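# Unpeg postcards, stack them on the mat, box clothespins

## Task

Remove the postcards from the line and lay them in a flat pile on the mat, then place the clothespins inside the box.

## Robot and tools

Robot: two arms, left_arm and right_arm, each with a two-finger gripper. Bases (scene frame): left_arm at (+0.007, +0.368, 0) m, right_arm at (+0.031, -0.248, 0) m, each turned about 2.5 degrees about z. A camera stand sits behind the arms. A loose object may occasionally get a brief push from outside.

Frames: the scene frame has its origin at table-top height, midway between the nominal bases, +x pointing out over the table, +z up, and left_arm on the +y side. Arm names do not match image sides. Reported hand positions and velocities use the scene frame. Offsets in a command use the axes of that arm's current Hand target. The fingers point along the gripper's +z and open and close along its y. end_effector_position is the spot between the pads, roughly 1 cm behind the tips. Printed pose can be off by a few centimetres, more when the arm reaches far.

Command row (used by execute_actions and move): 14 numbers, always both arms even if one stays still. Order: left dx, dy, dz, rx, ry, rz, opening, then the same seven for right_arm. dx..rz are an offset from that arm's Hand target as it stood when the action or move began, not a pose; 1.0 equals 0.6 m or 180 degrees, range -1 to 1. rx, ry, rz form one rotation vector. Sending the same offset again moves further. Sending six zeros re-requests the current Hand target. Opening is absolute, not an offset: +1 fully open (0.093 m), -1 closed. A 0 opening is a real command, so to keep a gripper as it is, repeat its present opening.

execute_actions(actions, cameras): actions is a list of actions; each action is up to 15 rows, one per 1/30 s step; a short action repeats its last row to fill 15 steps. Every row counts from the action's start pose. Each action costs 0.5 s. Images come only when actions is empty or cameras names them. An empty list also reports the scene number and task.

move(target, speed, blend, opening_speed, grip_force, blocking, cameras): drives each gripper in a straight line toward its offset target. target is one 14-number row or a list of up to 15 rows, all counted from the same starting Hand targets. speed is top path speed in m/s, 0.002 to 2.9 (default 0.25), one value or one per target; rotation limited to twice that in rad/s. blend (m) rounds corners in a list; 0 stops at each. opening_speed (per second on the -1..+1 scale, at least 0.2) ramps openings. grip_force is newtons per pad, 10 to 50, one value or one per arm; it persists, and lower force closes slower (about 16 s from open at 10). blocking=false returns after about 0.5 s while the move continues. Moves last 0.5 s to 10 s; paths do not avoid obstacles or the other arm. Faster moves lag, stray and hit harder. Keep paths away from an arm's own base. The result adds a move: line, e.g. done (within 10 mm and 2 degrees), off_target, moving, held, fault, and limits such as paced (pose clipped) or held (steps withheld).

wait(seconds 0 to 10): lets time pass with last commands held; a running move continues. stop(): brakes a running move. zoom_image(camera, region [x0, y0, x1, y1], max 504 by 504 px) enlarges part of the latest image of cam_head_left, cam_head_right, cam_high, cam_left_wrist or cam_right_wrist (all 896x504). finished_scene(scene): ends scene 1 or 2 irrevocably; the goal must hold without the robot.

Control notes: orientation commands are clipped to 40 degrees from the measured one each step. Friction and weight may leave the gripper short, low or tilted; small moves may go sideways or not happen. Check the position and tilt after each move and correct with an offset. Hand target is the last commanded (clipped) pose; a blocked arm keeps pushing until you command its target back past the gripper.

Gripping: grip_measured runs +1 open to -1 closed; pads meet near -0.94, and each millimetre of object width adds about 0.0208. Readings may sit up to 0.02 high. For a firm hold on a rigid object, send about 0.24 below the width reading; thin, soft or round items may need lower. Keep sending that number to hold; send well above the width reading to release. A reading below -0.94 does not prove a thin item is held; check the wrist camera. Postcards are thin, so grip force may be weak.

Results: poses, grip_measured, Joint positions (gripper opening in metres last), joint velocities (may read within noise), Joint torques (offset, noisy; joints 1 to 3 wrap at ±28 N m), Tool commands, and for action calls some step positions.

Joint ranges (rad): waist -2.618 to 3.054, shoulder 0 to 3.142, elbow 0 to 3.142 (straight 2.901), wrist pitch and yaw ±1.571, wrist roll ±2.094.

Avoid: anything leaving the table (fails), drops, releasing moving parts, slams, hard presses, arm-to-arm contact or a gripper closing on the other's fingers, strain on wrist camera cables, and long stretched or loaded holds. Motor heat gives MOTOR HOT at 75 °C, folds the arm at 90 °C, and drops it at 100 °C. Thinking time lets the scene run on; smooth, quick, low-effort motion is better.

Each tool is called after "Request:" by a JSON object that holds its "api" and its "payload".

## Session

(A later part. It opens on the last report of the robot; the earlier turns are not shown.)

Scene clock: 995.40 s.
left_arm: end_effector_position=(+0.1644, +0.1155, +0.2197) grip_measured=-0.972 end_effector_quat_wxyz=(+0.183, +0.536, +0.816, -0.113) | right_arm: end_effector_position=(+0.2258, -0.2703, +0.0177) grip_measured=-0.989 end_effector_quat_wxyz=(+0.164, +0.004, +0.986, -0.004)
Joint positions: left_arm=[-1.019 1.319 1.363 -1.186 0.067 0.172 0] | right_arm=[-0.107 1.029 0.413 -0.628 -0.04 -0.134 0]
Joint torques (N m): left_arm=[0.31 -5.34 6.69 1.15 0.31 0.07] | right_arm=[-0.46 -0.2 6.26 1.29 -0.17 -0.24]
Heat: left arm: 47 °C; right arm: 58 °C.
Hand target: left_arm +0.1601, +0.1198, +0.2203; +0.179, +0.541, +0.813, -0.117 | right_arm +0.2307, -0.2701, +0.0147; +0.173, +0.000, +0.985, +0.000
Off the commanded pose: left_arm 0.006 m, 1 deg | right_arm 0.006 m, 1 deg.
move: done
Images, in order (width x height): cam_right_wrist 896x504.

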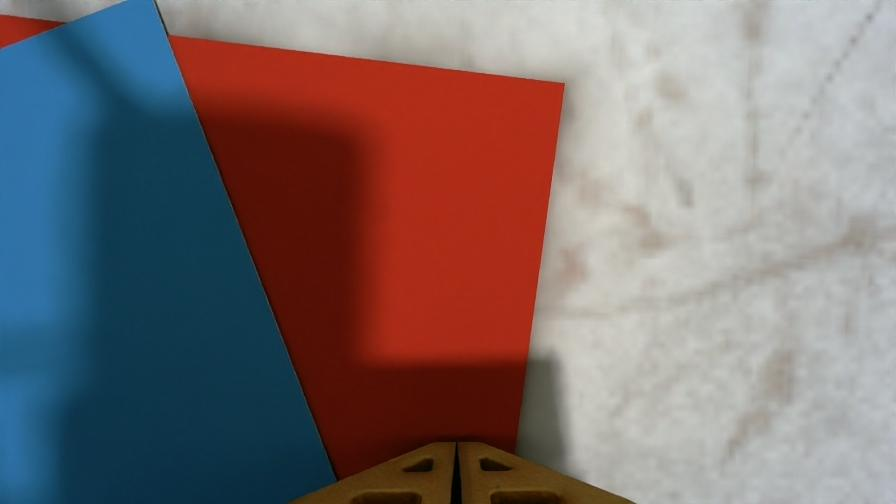

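Request:
{"api": "move", "payload": {"target": [0,0,0,0,0,0,-1,0.0188,0.083,-0.0068,0,0,0,-1], "speed": 0.05, "cameras": ["cam_right_wrist","cam_head_left"]}}

Request:
{"api": "zoom_image", "payload": {"camera": "cam_head_left", "region": [450, 220, 610, 370]}}

Scene clock: 999.80 s.
left_arm: end_effector_position=(+0.1644, +0.1155, +0.2197) grip_measured=-0.972 end_effector_quat_wxyz=(+0.183, +0.536, +0.816, -0.113) | right_arm: end_effector_position=(+0.2251, -0.2205, +0.0185) grip_measured=-0.989 end_effector_quat_wxyz=(+0.181, -0.002, +0.983, +0.001)
Joint positions: left_arm=[-1.019 1.319 1.363 -1.186 0.067 0.172 0] | right_arm=[0.239 0.99 0.389 -0.612 0.068 0.182 0]
Joint torques (N m): left_arm=[0.31 -5.35 6.69 1.16 0.31 0.08] | right_arm=[0.69 -1.84 6.26 0.83 0.05 -0.03]
Heat: left arm: 46 °C; right arm: 58 °C.
Hand target: left_arm +0.1601, +0.1198, +0.2203; +0.179, +0.541, +0.813, -0.117 | right_arm +0.2188, -0.2203, +0.0148; +0.173, +0.000, +0.985, +0.000
Off the commanded pose: left_arm 0.006 m, 1 deg | right_arm 0.007 m, 1 deg.
move: done
Images, in order (width x height): cam_head_left 896x504, cam_right_wrist 896x504.

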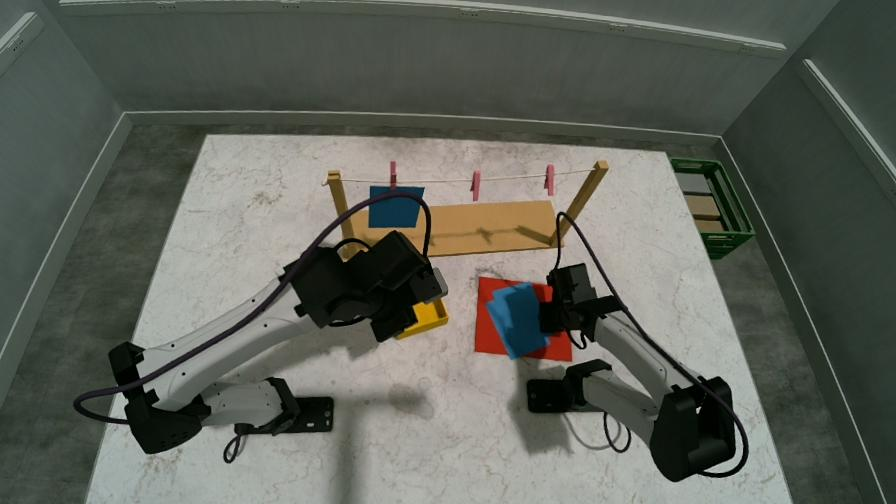

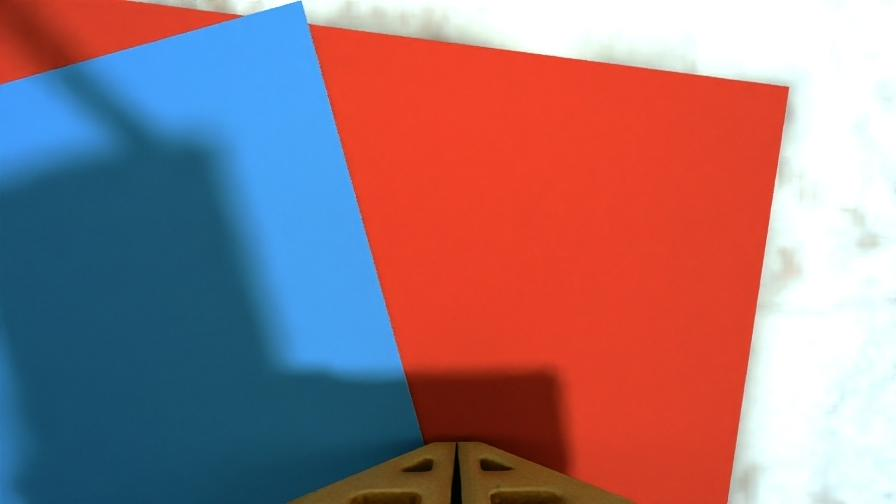

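Scaled by 3.150 from the camera's 896x504 image, which has a finer 1280x720 frame.

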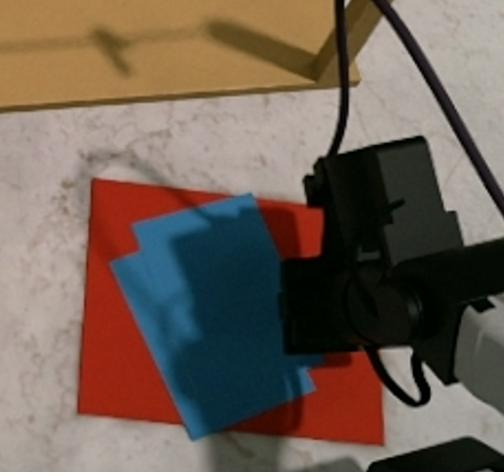

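Request:
{"api": "move", "payload": {"target": [[0,0,0,0,0,0,-1,-0.0203,-0.0167,-0.0458,0,0,0,-1],[0,0,0,0,0,0,-1,-0.1303,0.1122,-0.0058,0,0,0,-1],[0,0,0,0,0,0,-1,-0.1115,0.1122,0.0455,0,0,0,-1]], "speed": [0.1,0.12,0.06], "blend": [0.004,0.004,0], "cameras": ["cam_right_wrist"]}}

Scene clock: 1009.63 s.
left_arm: end_effector_position=(+0.1644, +0.1155, +0.2197) grip_measured=-0.972 end_effector_quat_wxyz=(+0.183, +0.536, +0.816, -0.113) | right_arm: end_effector_position=(+0.2940, -0.1523, +0.0193) grip_measured=-0.989 end_effector_quat_wxyz=(+0.179, -0.003, +0.984, +0.004)
Joint positions: left_arm=[-1.019 1.319 1.363 -1.186 0.067 0.172 0] | right_arm=[0.473 1.43 0.658 -0.466 0.139 0.402 0]
Joint torques (N m): left_arm=[0.31 -5.33 6.69 1.15 0.32 0.06] | right_arm=[0.49 -2.99 5.55 1.05 0.14 -0.03]
Heat: left arm: 46 °C; right arm: 58 °C.
Hand target: left_arm +0.1601, +0.1198, +0.2203; +0.179, +0.541, +0.813, -0.117 | right_arm +0.2910, -0.1530, +0.0119; +0.173, +0.000, +0.985, +0.000
Off the commanded pose: left_arm 0.006 m, 1 deg | right_arm 0.008 m, 1 deg.
move: done
Images, in order (width x height): cam_right_wrist 896x504.

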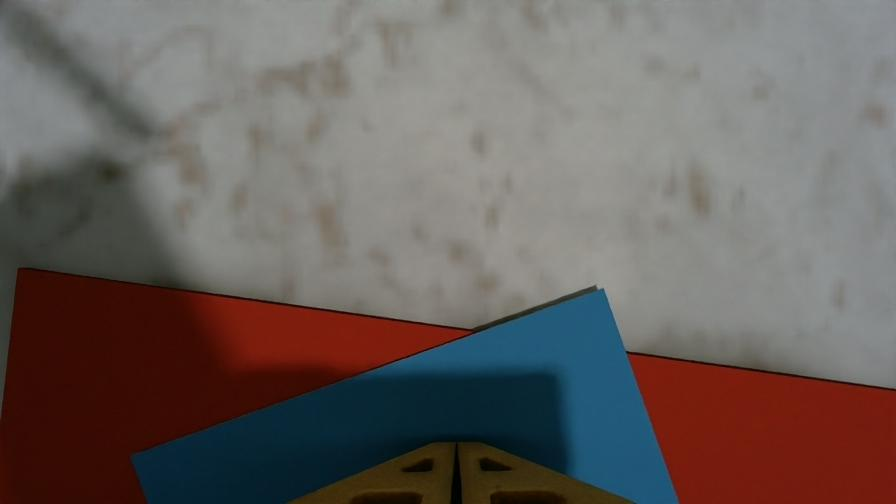

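Request:
{"api": "move", "payload": {"target": [0,0,0,0,0,0,-1,0,-0.065,0.002,0,0,0,-1], "speed": 0.06, "cameras": ["cam_right_wrist","cam_head_left"]}}

Request:
{"api": "zoom_image", "payload": {"camera": "cam_head_left", "region": [450, 220, 610, 370]}}

Scene clock: 1013.93 s.
left_arm: end_effector_position=(+0.1644, +0.1155, +0.2197) grip_measured=-0.972 end_effector_quat_wxyz=(+0.183, +0.536, +0.816, -0.113) | right_arm: end_effector_position=(+0.3034, -0.1849, +0.0191) grip_measured=-0.989 end_effector_quat_wxyz=(+0.192, +0.001, +0.981, +0.008)
Joint positions: left_arm=[-1.019 1.319 1.363 -1.186 0.067 0.172 0] | right_arm=[0.323 1.396 0.616 -0.414 0.09 0.266 0]
Joint torques (N m): left_arm=[0.31 -5.34 6.65 1.16 0.32 0.07] | right_arm=[-0.9 -4.56 4.62 0.8 0.05 -0.31]
Heat: left arm: 46 °C; right arm: 58 °C.
Hand target: left_arm +0.1601, +0.1198, +0.2203; +0.179, +0.541, +0.813, -0.117 | right_arm +0.2913, -0.1920, +0.0107; +0.173, +0.000, +0.985, +0.000
Off the commanded pose: left_arm 0.006 m, 1 deg | right_arm 0.016 m, 2 deg.
move: off_target (right_arm)
Images, in order (width x height): cam_head_left 896x504, cam_right_wrist 896x504.

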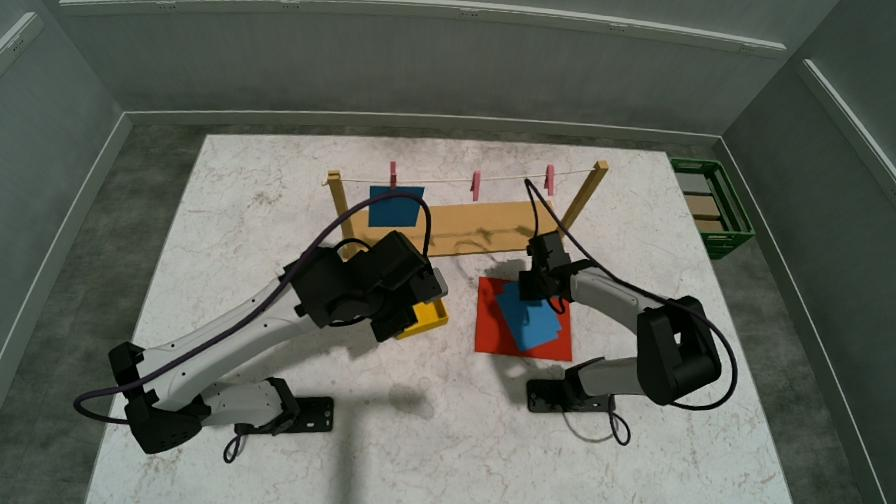

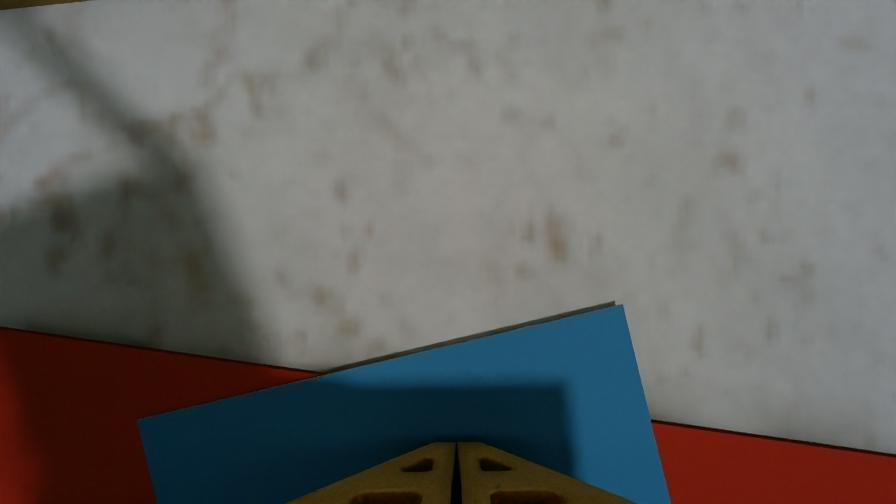

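Scaled by 3.150 from the camera's 896x504 image, which has a finer 1280x720 frame.

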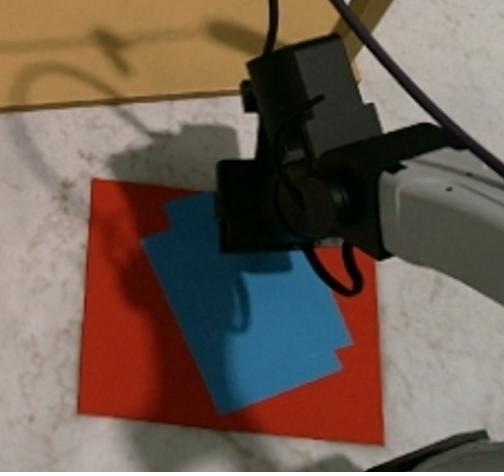

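Request:
{"api": "move", "payload": {"target": [0,0,0,0,0,0,-1,0.0345,0,-0.0125,0,0,0,-1], "speed": 0.06, "cameras": ["cam_right_wrist","cam_head_left"]}}

Request:
{"api": "zoom_image", "payload": {"camera": "cam_head_left", "region": [450, 220, 610, 370]}}

Scene clock: 1018.30 s.
left_arm: end_effector_position=(+0.1644, +0.1155, +0.2197) grip_measured=-0.972 end_effector_quat_wxyz=(+0.183, +0.536, +0.816, -0.113) | right_arm: end_effector_position=(+0.2876, -0.1879, +0.0194) grip_measured=-0.989 end_effector_quat_wxyz=(+0.202, -0.001, +0.979, +0.009)
Joint positions: left_arm=[-1.019 1.319 1.363 -1.186 0.067 0.172 0] | right_arm=[0.332 1.309 0.545 -0.41 0.096 0.269 0]
Joint torques (N m): left_arm=[0.29 -5.31 6.69 1.15 0.31 0.08] | right_arm=[0.65 -4.22 5.04 0.55 0.09 -0.03]
Heat: left arm: 46 °C; right arm: 58 °C.
Hand target: left_arm +0.1601, +0.1198, +0.2203; +0.179, +0.541, +0.813, -0.117 | right_arm +0.2694, -0.1919, +0.0107; +0.173, +0.000, +0.985, +0.000
Off the commanded pose: left_arm 0.006 m, 1 deg | right_arm 0.021 m, 4 deg.
move: off_target (right_arm)
Images, in order (width x height): cam_head_left 896x504, cam_right_wrist 896x504.

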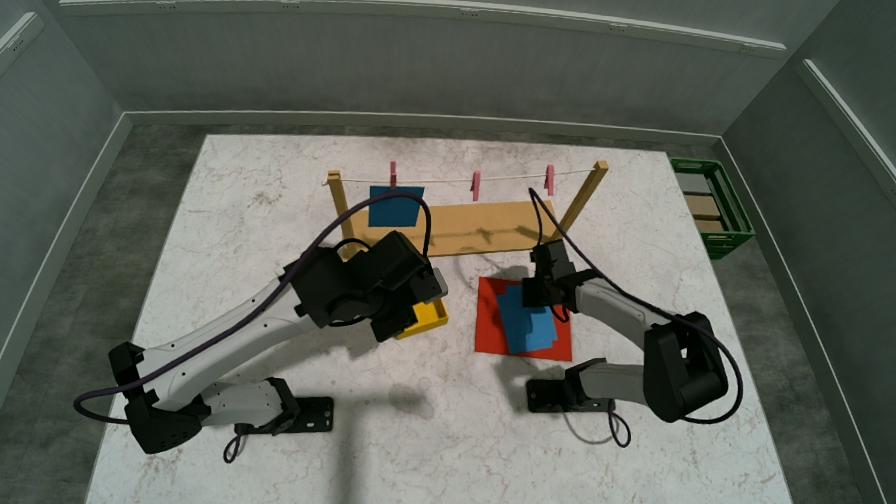

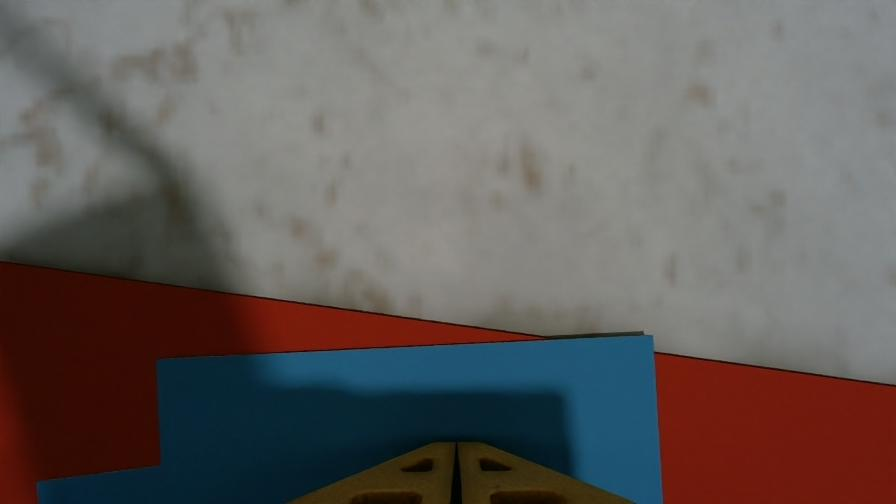

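Scaled by 3.150 from the camera's 896x504 image, which has a finer 1280x720 frame.

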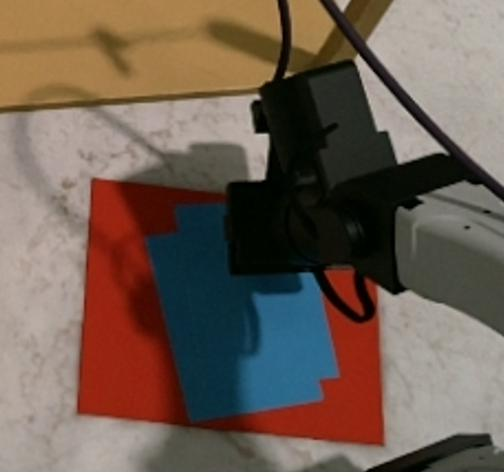

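Request:
{"api": "move", "payload": {"target": [[0,0,0,0,0,0,-1,-0.0482,0,-0.0446,0,0,0,-1],[0,0,0,0,0,0,-1,-0.1281,0.0233,-0.0155,0,0,0,-1],[0,0,0,0,0,0,-1,-0.1098,0.0233,0.0347,0,0,0,-1]], "speed": [0.1,0.1,0.06], "blend": [0.004,0.004,0], "cameras": ["cam_head_left"]}}

Request:
{"api": "zoom_image", "payload": {"camera": "cam_head_left", "region": [450, 220, 610, 370]}}

Scene clock: 1024.80 s.
left_arm: end_effector_position=(+0.1644, +0.1155, +0.2197) grip_measured=-0.972 end_effector_quat_wxyz=(+0.183, +0.536, +0.816, -0.113) | right_arm: end_effector_position=(+0.3377, -0.1761, +0.0187) grip_measured=-0.989 end_effector_quat_wxyz=(+0.175, +0.002, +0.985, +0.000)
Joint positions: left_arm=[-1.019 1.319 1.363 -1.186 0.067 0.172 0] | right_arm=[0.322 1.566 0.78 -0.445 0.096 0.267 0]
Joint torques (N m): left_arm=[0.32 -5.37 6.74 1.16 0.31 0.06] | right_arm=[-0.59 -4.44 6.23 1.04 0.01 -0.26]
Heat: left arm: 46 °C; right arm: 57 °C.
Hand target: left_arm +0.1601, +0.1198, +0.2203; +0.179, +0.541, +0.813, -0.117 | right_arm +0.3383, -0.1780, +0.0136; +0.173, +0.000, +0.985, +0.000
Off the commanded pose: left_arm 0.006 m, 1 deg | right_arm 0.005 m, 0 deg.
move: done
Images, in order (width x height): cam_head_left 896x504.

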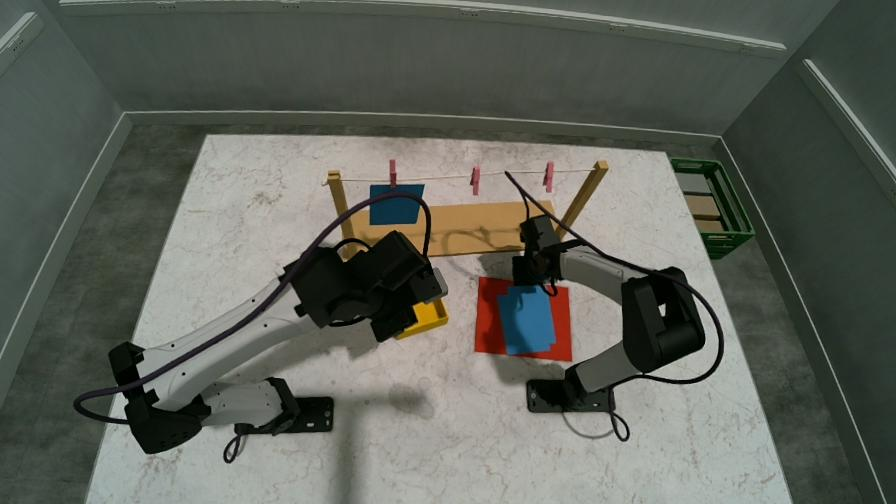

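Scaled by 3.150 from the camera's 896x504 image, which has a finer 1280x720 frame.

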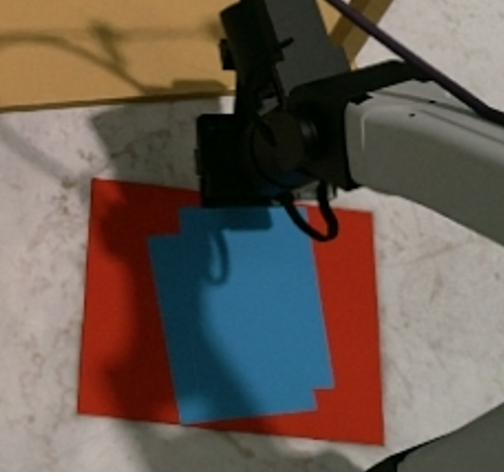

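Request:
{"api": "move", "payload": {"target": [0,0,0,0,0,0,-1,0.059,0,-0.023,0,0,0,-1], "speed": 0.05, "cameras": ["cam_head_left","cam_right_wrist"]}}

Request:
{"api": "zoom_image", "payload": {"camera": "cam_head_left", "region": [450, 220, 610, 370]}}

Scene clock: 1028.13 s.
left_arm: end_effector_position=(+0.1644, +0.1155, +0.2197) grip_measured=-0.972 end_effector_quat_wxyz=(+0.183, +0.536, +0.816, -0.113) | right_arm: end_effector_position=(+0.3149, -0.1764, +0.0189) grip_measured=-0.989 end_effector_quat_wxyz=(+0.193, +0.000, +0.981, +0.004)
Joint positions: left_arm=[-1.019 1.319 1.363 -1.186 0.067 0.172 0] | right_arm=[0.349 1.454 0.663 -0.406 0.107 0.286 0]
Joint torques (N m): left_arm=[0.31 -5.33 6.72 1.16 0.31 0.07] | right_arm=[0.75 -6.09 5.24 0.59 0.06 -0.04]
Heat: left arm: 46 °C; right arm: 57 °C.
Hand target: left_arm +0.1601, +0.1198, +0.2203; +0.179, +0.541, +0.813, -0.117 | right_arm +0.3004, -0.1780, +0.0145; +0.173, +0.000, +0.985, +0.000
Off the commanded pose: left_arm 0.006 m, 1 deg | right_arm 0.015 m, 2 deg.
move: off_target (right_arm)
Images, in order (width x height): cam_head_left 896x504, cam_right_wrist 896x504.

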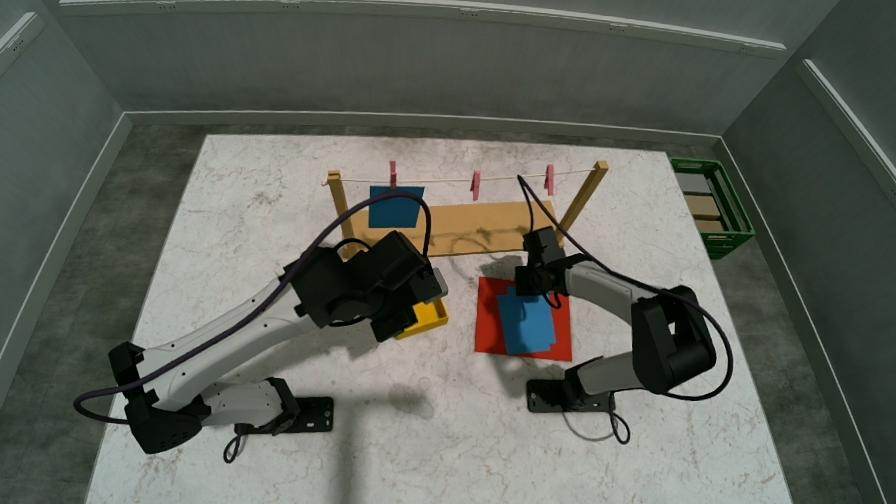

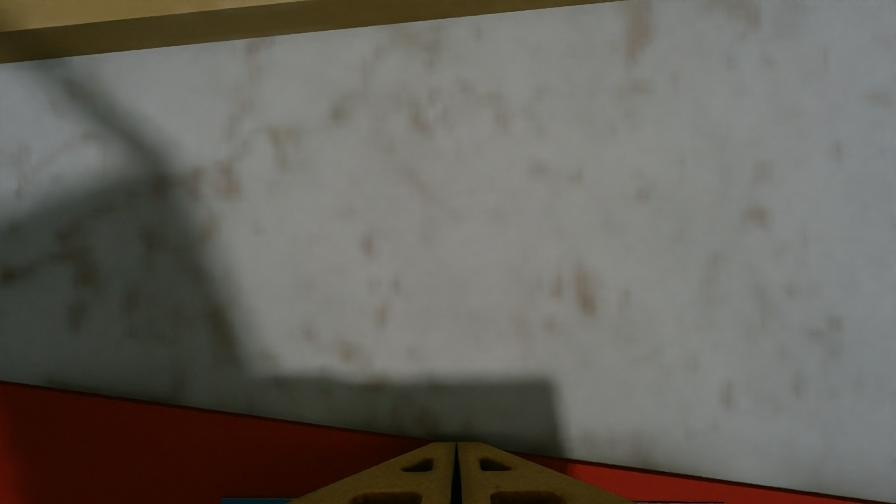

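Scaled by 3.150 from the camera's 896x504 image, which has a finer 1280x720 frame.

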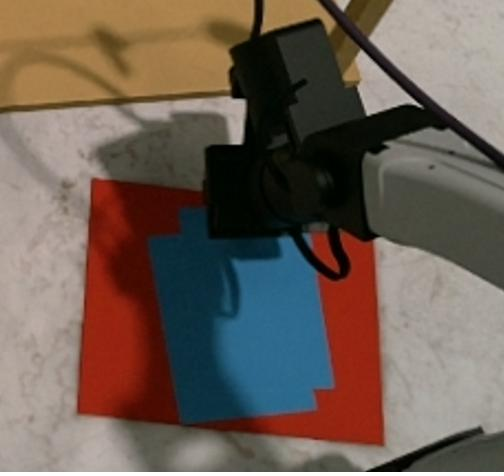

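Request:
{"api": "move", "payload": {"target": [0,0,0,0,0,0,-1,0.0266,0,-0.0103,0,0,0,-1], "speed": 0.05, "cameras": ["cam_head_left","cam_right_wrist"]}}

Request:
{"api": "zoom_image", "payload": {"camera": "cam_head_left", "region": [450, 220, 610, 370]}}

Scene clock: 1031.07 s.
left_arm: end_effector_position=(+0.1644, +0.1155, +0.2197) grip_measured=-0.972 end_effector_quat_wxyz=(+0.183, +0.536, +0.816, -0.113) | right_arm: end_effector_position=(+0.2963, -0.1756, +0.0188) grip_measured=-0.989 end_effector_quat_wxyz=(+0.190, -0.001, +0.982, +0.005)
Joint positions: left_arm=[-1.019 1.319 1.363 -1.186 0.067 0.172 0] | right_arm=[0.376 1.385 0.608 -0.427 0.112 0.311 0]
Joint torques (N m): left_arm=[0.32 -5.33 6.69 1.16 0.31 0.07] | right_arm=[0.7 -5.44 5.42 0.62 0.09 -0.04]
Heat: left arm: 46 °C; right arm: 57 °C.
Hand target: left_arm +0.1601, +0.1198, +0.2203; +0.179, +0.541, +0.813, -0.117 | right_arm +0.2833, -0.1780, +0.0149; +0.173, +0.000, +0.985, +0.000
Off the commanded pose: left_arm 0.006 m, 1 deg | right_arm 0.014 m, 2 deg.
move: off_target (right_arm)
Images, in order (width x height): cam_head_left 896x504, cam_right_wrist 896x504.

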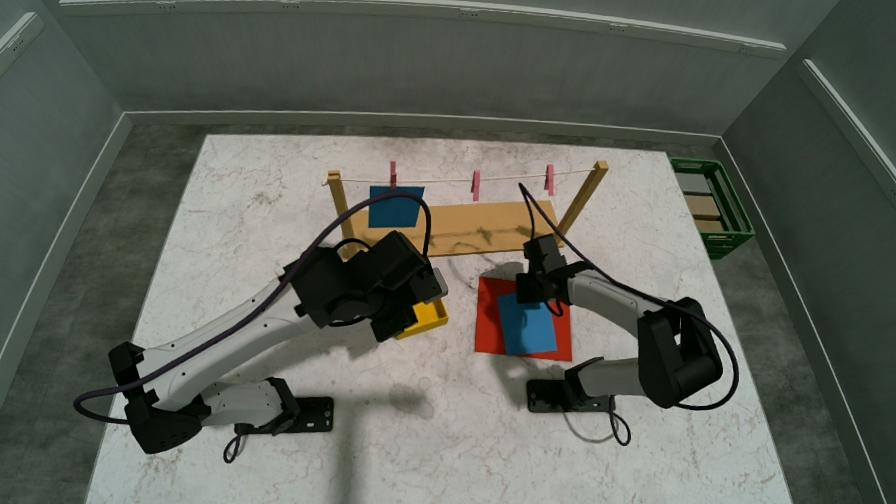

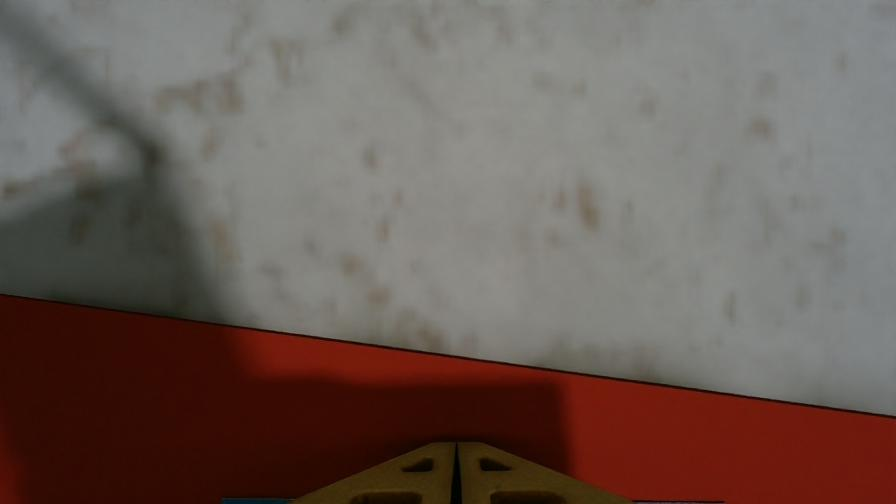

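Scaled by 3.150 from the camera's 896x504 image, which has a finer 1280x720 frame.

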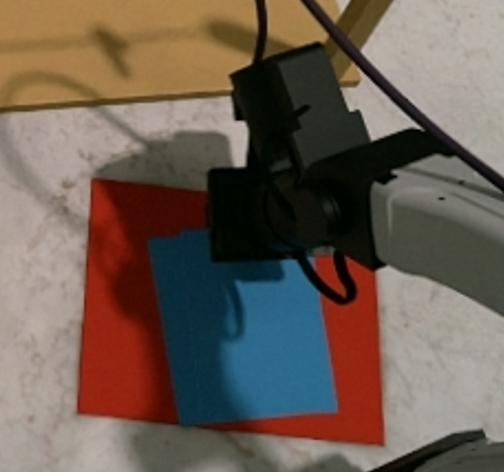

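Request:
{"api": "move", "payload": {"target": [[0,0,0,0,0,0,-1,-0.0417,0,-0.0558,0,0,0,-1],[0,0,0,0,0,0,-1,0.0603,-0.1567,-0.084,0,0,0,-1],[0,0,0,0,0,0,-1,0.0803,-0.1567,-0.0292,0,0,0,-1]], "speed": [0.1,0.12,0.06], "blend": [0.006,0.006,0], "cameras": ["cam_head_left","cam_right_wrist"]}}

Request:
{"api": "zoom_image", "payload": {"camera": "cam_head_left", "region": [450, 220, 610, 370]}}

Scene clock: 1037.17 s.
left_arm: end_effector_position=(+0.1644, +0.1155, +0.2197) grip_measured=-0.972 end_effector_quat_wxyz=(+0.183, +0.536, +0.816, -0.113) | right_arm: end_effector_position=(+0.2260, -0.2719, +0.0177) grip_measured=-0.989 end_effector_quat_wxyz=(+0.162, +0.004, +0.987, -0.003)
Joint positions: left_arm=[-1.019 1.319 1.363 -1.186 0.067 0.172 0] | right_arm=[-0.118 1.037 0.418 -0.63 -0.044 -0.145 0]
Joint torques (N m): left_arm=[0.29 -5.35 6.69 1.16 0.31 0.07] | right_arm=[-0.43 -0.25 6.22 1.33 -0.17 -0.3]
Heat: left arm: 46 °C; right arm: 57 °C.
Hand target: left_arm +0.1601, +0.1198, +0.2203; +0.179, +0.541, +0.813, -0.117 | right_arm +0.2321, -0.2719, +0.0149; +0.173, +0.000, +0.985, +0.000
Off the commanded pose: left_arm 0.006 m, 1 deg | right_arm 0.007 m, 1 deg.
move: done
Images, in order (width x height): cam_head_left 896x504, cam_right_wrist 896x504.

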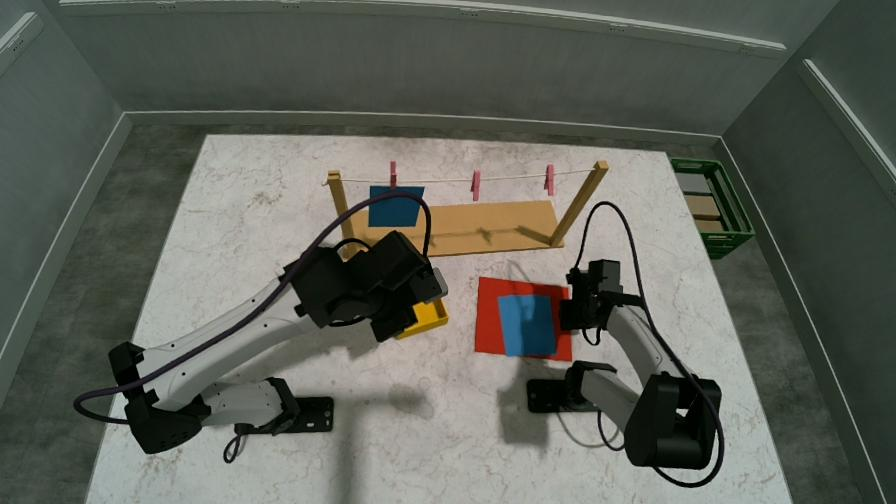

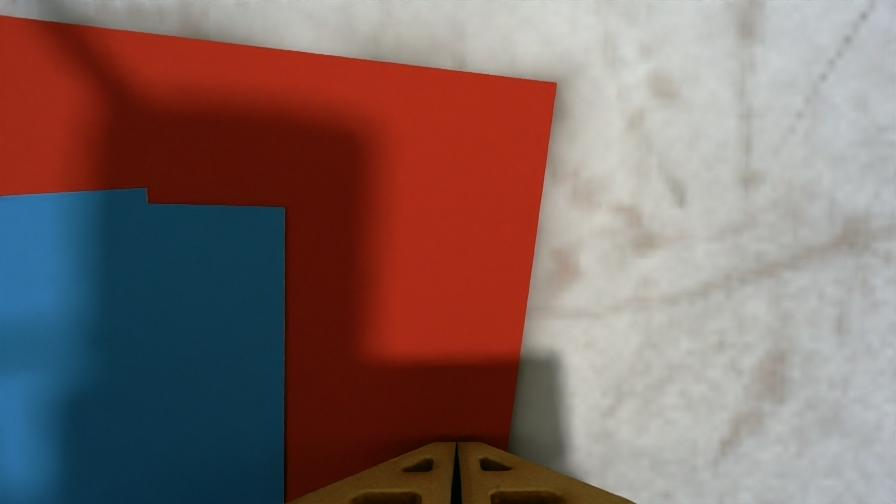

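Scaled by 3.150 from the camera's 896x504 image, which has a finer 1280x720 frame.

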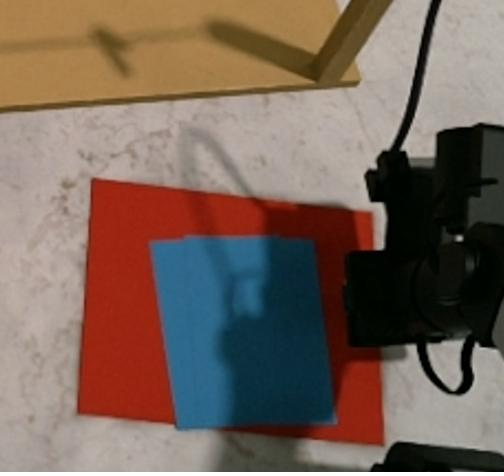

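Request:
{"api": "move", "payload": {"target": [0,0,0,0,0,0,-1,0.0188,0.0833,-0.0068,0,0,0,-1], "speed": 0.05, "cameras": ["cam_head_left","cam_right_wrist"]}}

Request:
{"api": "zoom_image", "payload": {"camera": "cam_head_left", "region": [450, 220, 610, 370]}}

Scene clock: 1042.43 s.
left_arm: end_effector_position=(+0.1644, +0.1155, +0.2197) grip_measured=-0.972 end_effector_quat_wxyz=(+0.183, +0.536, +0.816, -0.113) | right_arm: end_effector_position=(+0.2258, -0.2224, +0.0184) grip_measured=-0.989 end_effector_quat_wxyz=(+0.180, -0.002, +0.984, +0.001)
Joint positions: left_arm=[-1.019 1.319 1.363 -1.186 0.067 0.172 0] | right_arm=[0.225 0.995 0.391 -0.61 0.063 0.168 0]
Joint torques (N m): left_arm=[0.29 -5.33 6.71 1.16 0.3 0.06] | right_arm=[0.73 -1.88 6.2 0.85 0.05 -0.04]
Heat: left arm: 46 °C; right arm: 57 °C.
Hand target: left_arm +0.1601, +0.1198, +0.2203; +0.179, +0.541, +0.813, -0.117 | right_arm +0.2200, -0.2220, +0.0149; +0.173, +0.000, +0.985, +0.000
Off the commanded pose: left_arm 0.006 m, 1 deg | right_arm 0.007 m, 1 deg.
move: done
Images, in order (width x height): cam_head_left 896x504, cam_right_wrist 896x504.

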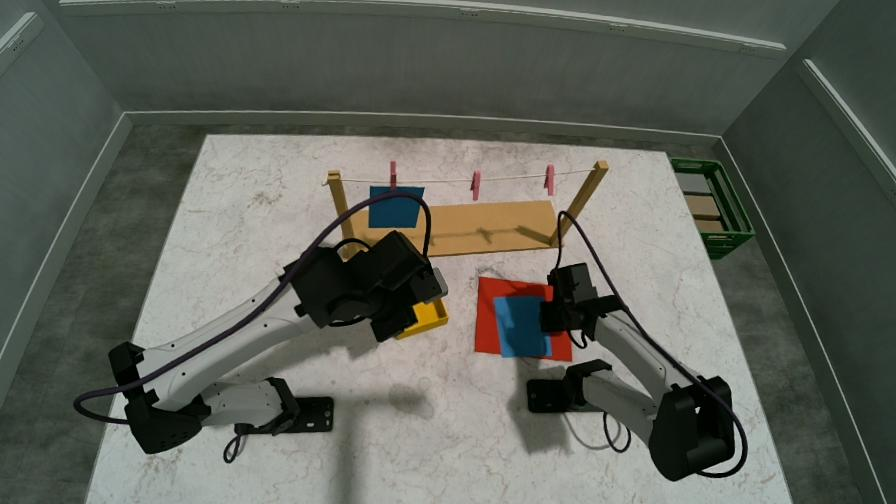

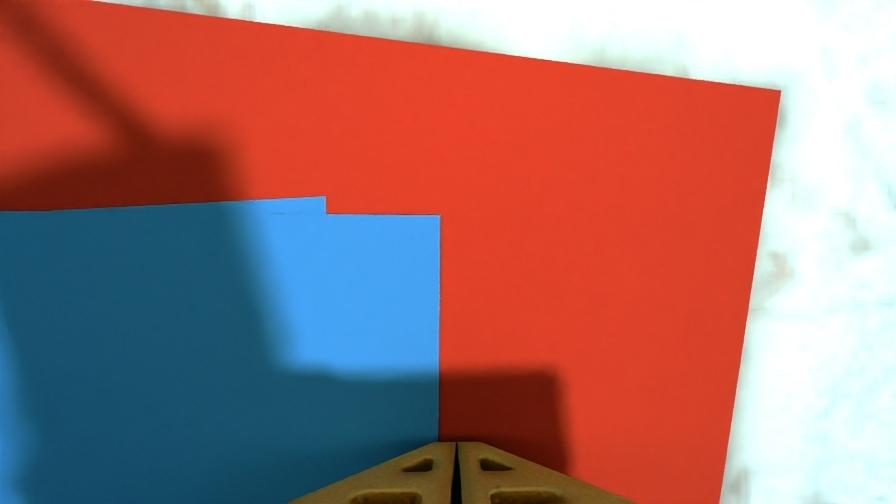

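Scaled by 3.150 from the camera's 896x504 image, which has a finer 1280x720 frame.

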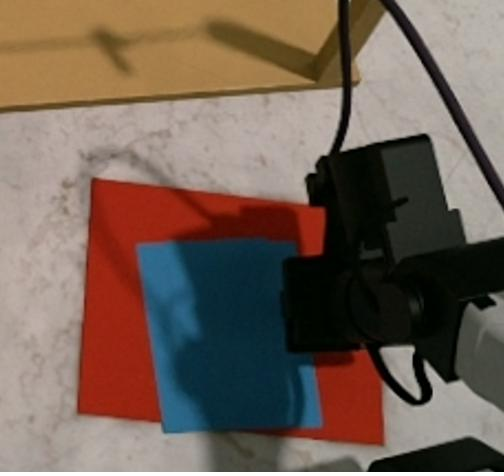

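Request:
{"api": "move", "payload": {"target": [[0,0,0,0,0,0,-1,-0.0235,-0.02,-0.0447,0,0,0,-1],[0,0,0,0,0,0,-1,-0.0906,0.065,-0.015,0,0,0,-1],[0,0,0,0,0,0,-1,-0.0732,0.065,0.0328,0,0,0,-1],[0,0,0,0,0,0,-1,-0.0983,0.065,0.042,0,0,0,-1]], "speed": [0.1,0.12,0.06,0.05], "blend": [0.005,0.005,0.001,0], "cameras": ["cam_head_left","cam_right_wrist"]}}

Request:
{"api": "zoom_image", "payload": {"camera": "cam_head_left", "region": [450, 220, 610, 370]}}

Scene clock: 1049.00 s.
left_arm: end_effector_position=(+0.1644, +0.1155, +0.2197) grip_measured=-0.972 end_effector_quat_wxyz=(+0.183, +0.536, +0.816, -0.113) | right_arm: end_effector_position=(+0.2843, -0.1817, +0.0184) grip_measured=-0.989 end_effector_quat_wxyz=(+0.183, +0.002, +0.983, +0.001)
Joint positions: left_arm=[-1.019 1.319 1.363 -1.186 0.067 0.172 0] | right_arm=[0.37 1.34 0.579 -0.459 0.115 0.311 0]
Joint torques (N m): left_arm=[0.32 -5.33 6.67 1.15 0.32 0.07] | right_arm=[-0.68 -1.05 6.87 1.04 0 -0.25]
Heat: left arm: 46 °C; right arm: 58 °C.
Hand target: left_arm +0.1601, +0.1198, +0.2203; +0.179, +0.541, +0.813, -0.117 | right_arm +0.2840, -0.1831, +0.0113; +0.173, +0.000, +0.985, +0.000
Off the commanded pose: left_arm 0.006 m, 1 deg | right_arm 0.007 m, 1 deg.
move: done
Images, in order (width x height): cam_head_left 896x504, cam_right_wrist 896x504.

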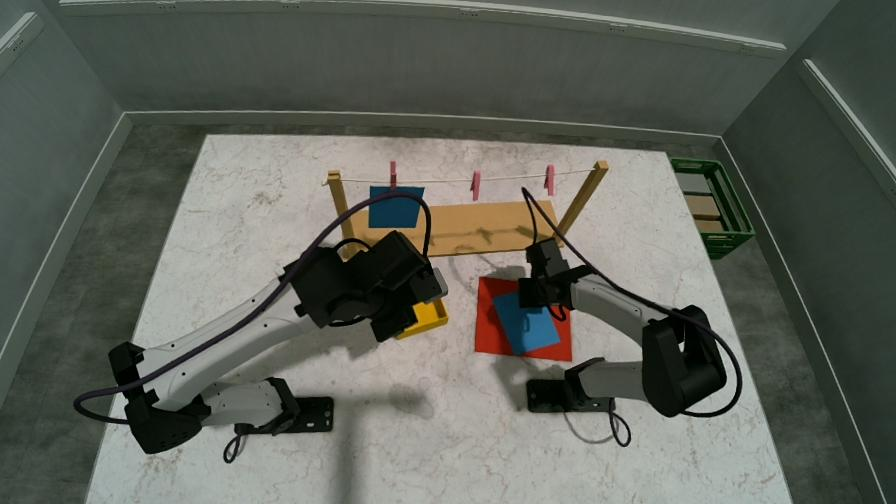

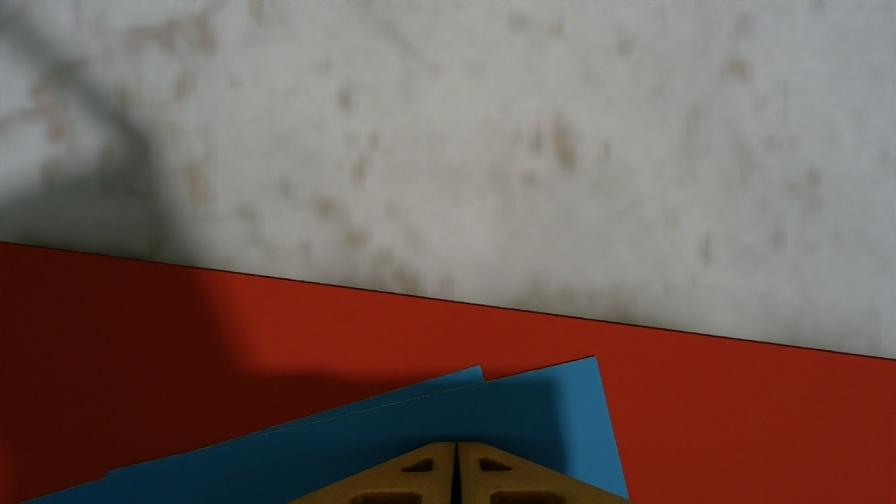

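Scaled by 3.150 from the camera's 896x504 image, which has a finer 1280x720 frame.

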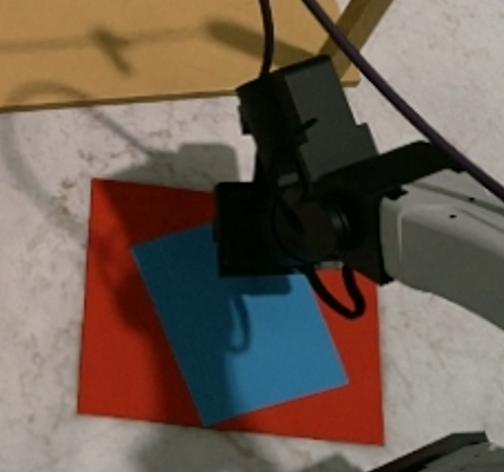

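Request:
{"api": "move", "payload": {"target": [[0,0,0,0,0,0,-1,-0.023,0,-0.063,0,0,0,-1],[0,0,0,0,0,0,-1,-0.09,0,-0.25,0,0,0,-1]], "speed": 0.15, "blend": 0.01, "cameras": ["cam_head_left","cam_high","cam_head_right"]}}

Scene clock: 1068.97 s.
left_arm: end_effector_position=(+0.1644, +0.1155, +0.2197) grip_measured=-0.972 end_effector_quat_wxyz=(+0.183, +0.536, +0.816, -0.113) | right_arm: end_effector_position=(+0.2822, -0.1823, +0.1634) grip_measured=-0.989 end_effector_quat_wxyz=(+0.167, +0.001, +0.986, -0.004)
Joint positions: left_arm=[-1.019 1.319 1.363 -1.186 0.067 0.172 0] | right_arm=[0.37 1.237 1.115 -1.132 0.114 0.311 0]
Joint torques (N m): left_arm=[0.32 -5.33 6.68 1.15 0.31 0.07] | right_arm=[-0.59 -3.9 9.69 0.74 0 -0.24]
Heat: left arm: 45 °C; right arm: 57 °C.
Hand target: left_arm +0.1601, +0.1198, +0.2203; +0.179, +0.541, +0.813, -0.117 | right_arm +0.2836, -0.1830, +0.1707; +0.173, +0.000, +0.985, +0.000
Off the commanded pose: left_arm 0.006 m, 1 deg | right_arm 0.008 m, 1 deg.
move: done
Images, in order (width x height): cam_head_left 896x504, cam_head_right 896x504, cam_high 896x504.

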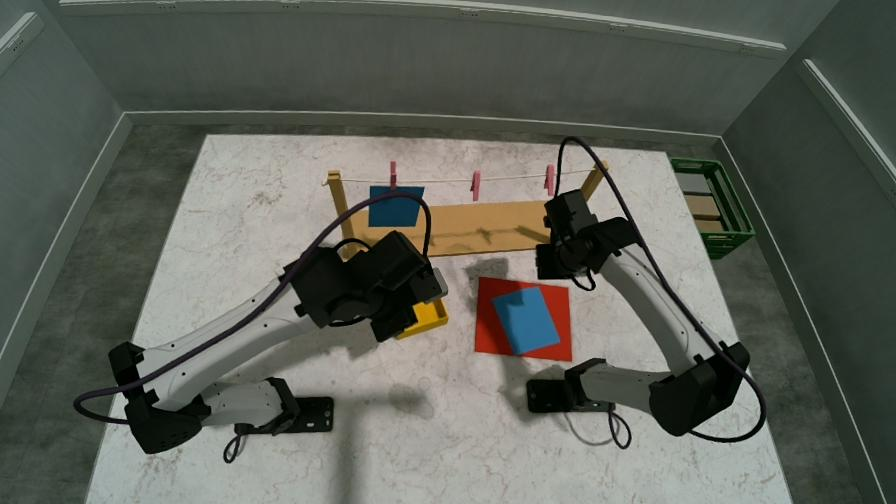

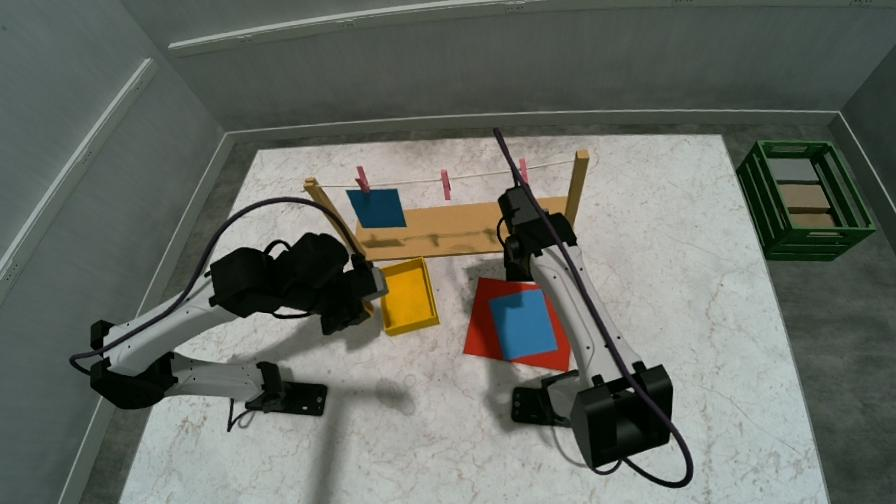

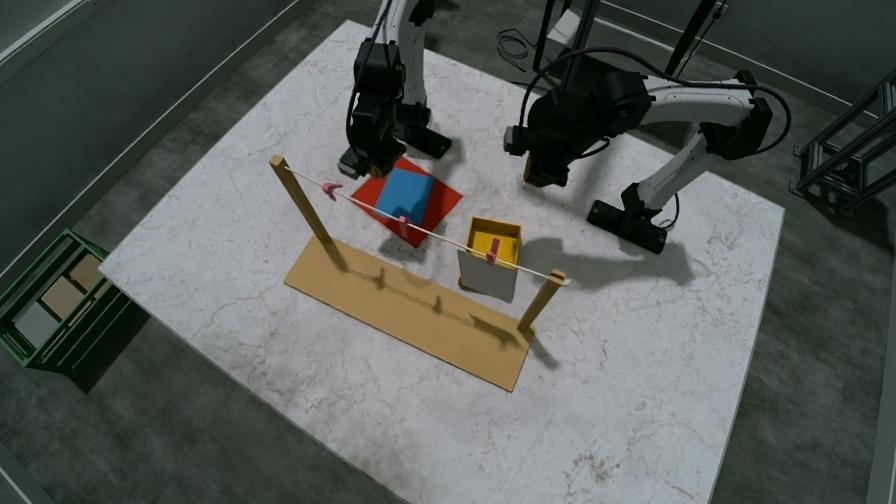

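Request:
{"api": "move", "payload": {"target": [[0.3212,0.3713,-0.183,-0.1556,0.001,-0.3376,-1,-0.1007,-0.1283,-0.2455,0,-0.389,0,1],[0.3212,0.3713,-0.183,-0.1556,0.001,-0.3376,-1,-0.167,0.0883,-0.1858,-0.289,-0.351,-0.203,1],[0.3212,0.3713,-0.183,-0.1556,0.001,-0.3376,-1,-0.1383,0.205,-0.1075,0.205,-0.622,-0.606,1]], "speed": 0.4, "blend": [0.03,0.01,0], "cameras": ["cam_high"]}}

Scene clock: 1115.30 s.
left_arm: end_effector_position=(+0.2733, +0.4083, +0.2336) grip_measured=-0.972 end_effector_quat_wxyz=(+0.201, +0.007, +0.980, +0.002) | right_arm: end_effector_position=(+0.3412, -0.0618, +0.2625) grip_measured=+1.000 end_effector_quat_wxyz=(+0.706, -0.622, +0.052, -0.335)
Joint positions: left_arm=[0.156 1.263 1.394 -1.304 0.076 0.198 0] | right_arm=[0.233 1.414 0.417 1.329 -0.826 -1.682 0.093]
Joint torques (N m): left_arm=[0.27 -2.58 9.09 1.34 0.24 -0.12] | right_arm=[0.64 -2.92 5.83 1.77 0.17 -0.18]
Heat: left arm: 44 °C; right arm: 63 °C.
Hand target: left_arm +0.2799, +0.4097, +0.2401; +0.214, +0.003, +0.977, +0.001 | right_arm +0.3397, -0.0601, +0.2598; +0.706, -0.620, +0.047, -0.339
Off the commanded pose: left_arm 0.009 m, 2 deg | right_arm 0.004 m, 1 deg.
move: done
Images, in order (width x height): cam_high 896x504.

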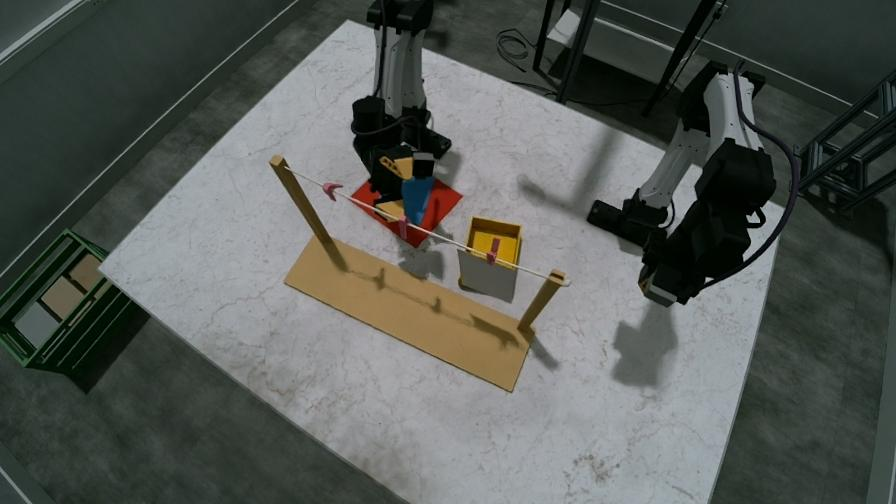

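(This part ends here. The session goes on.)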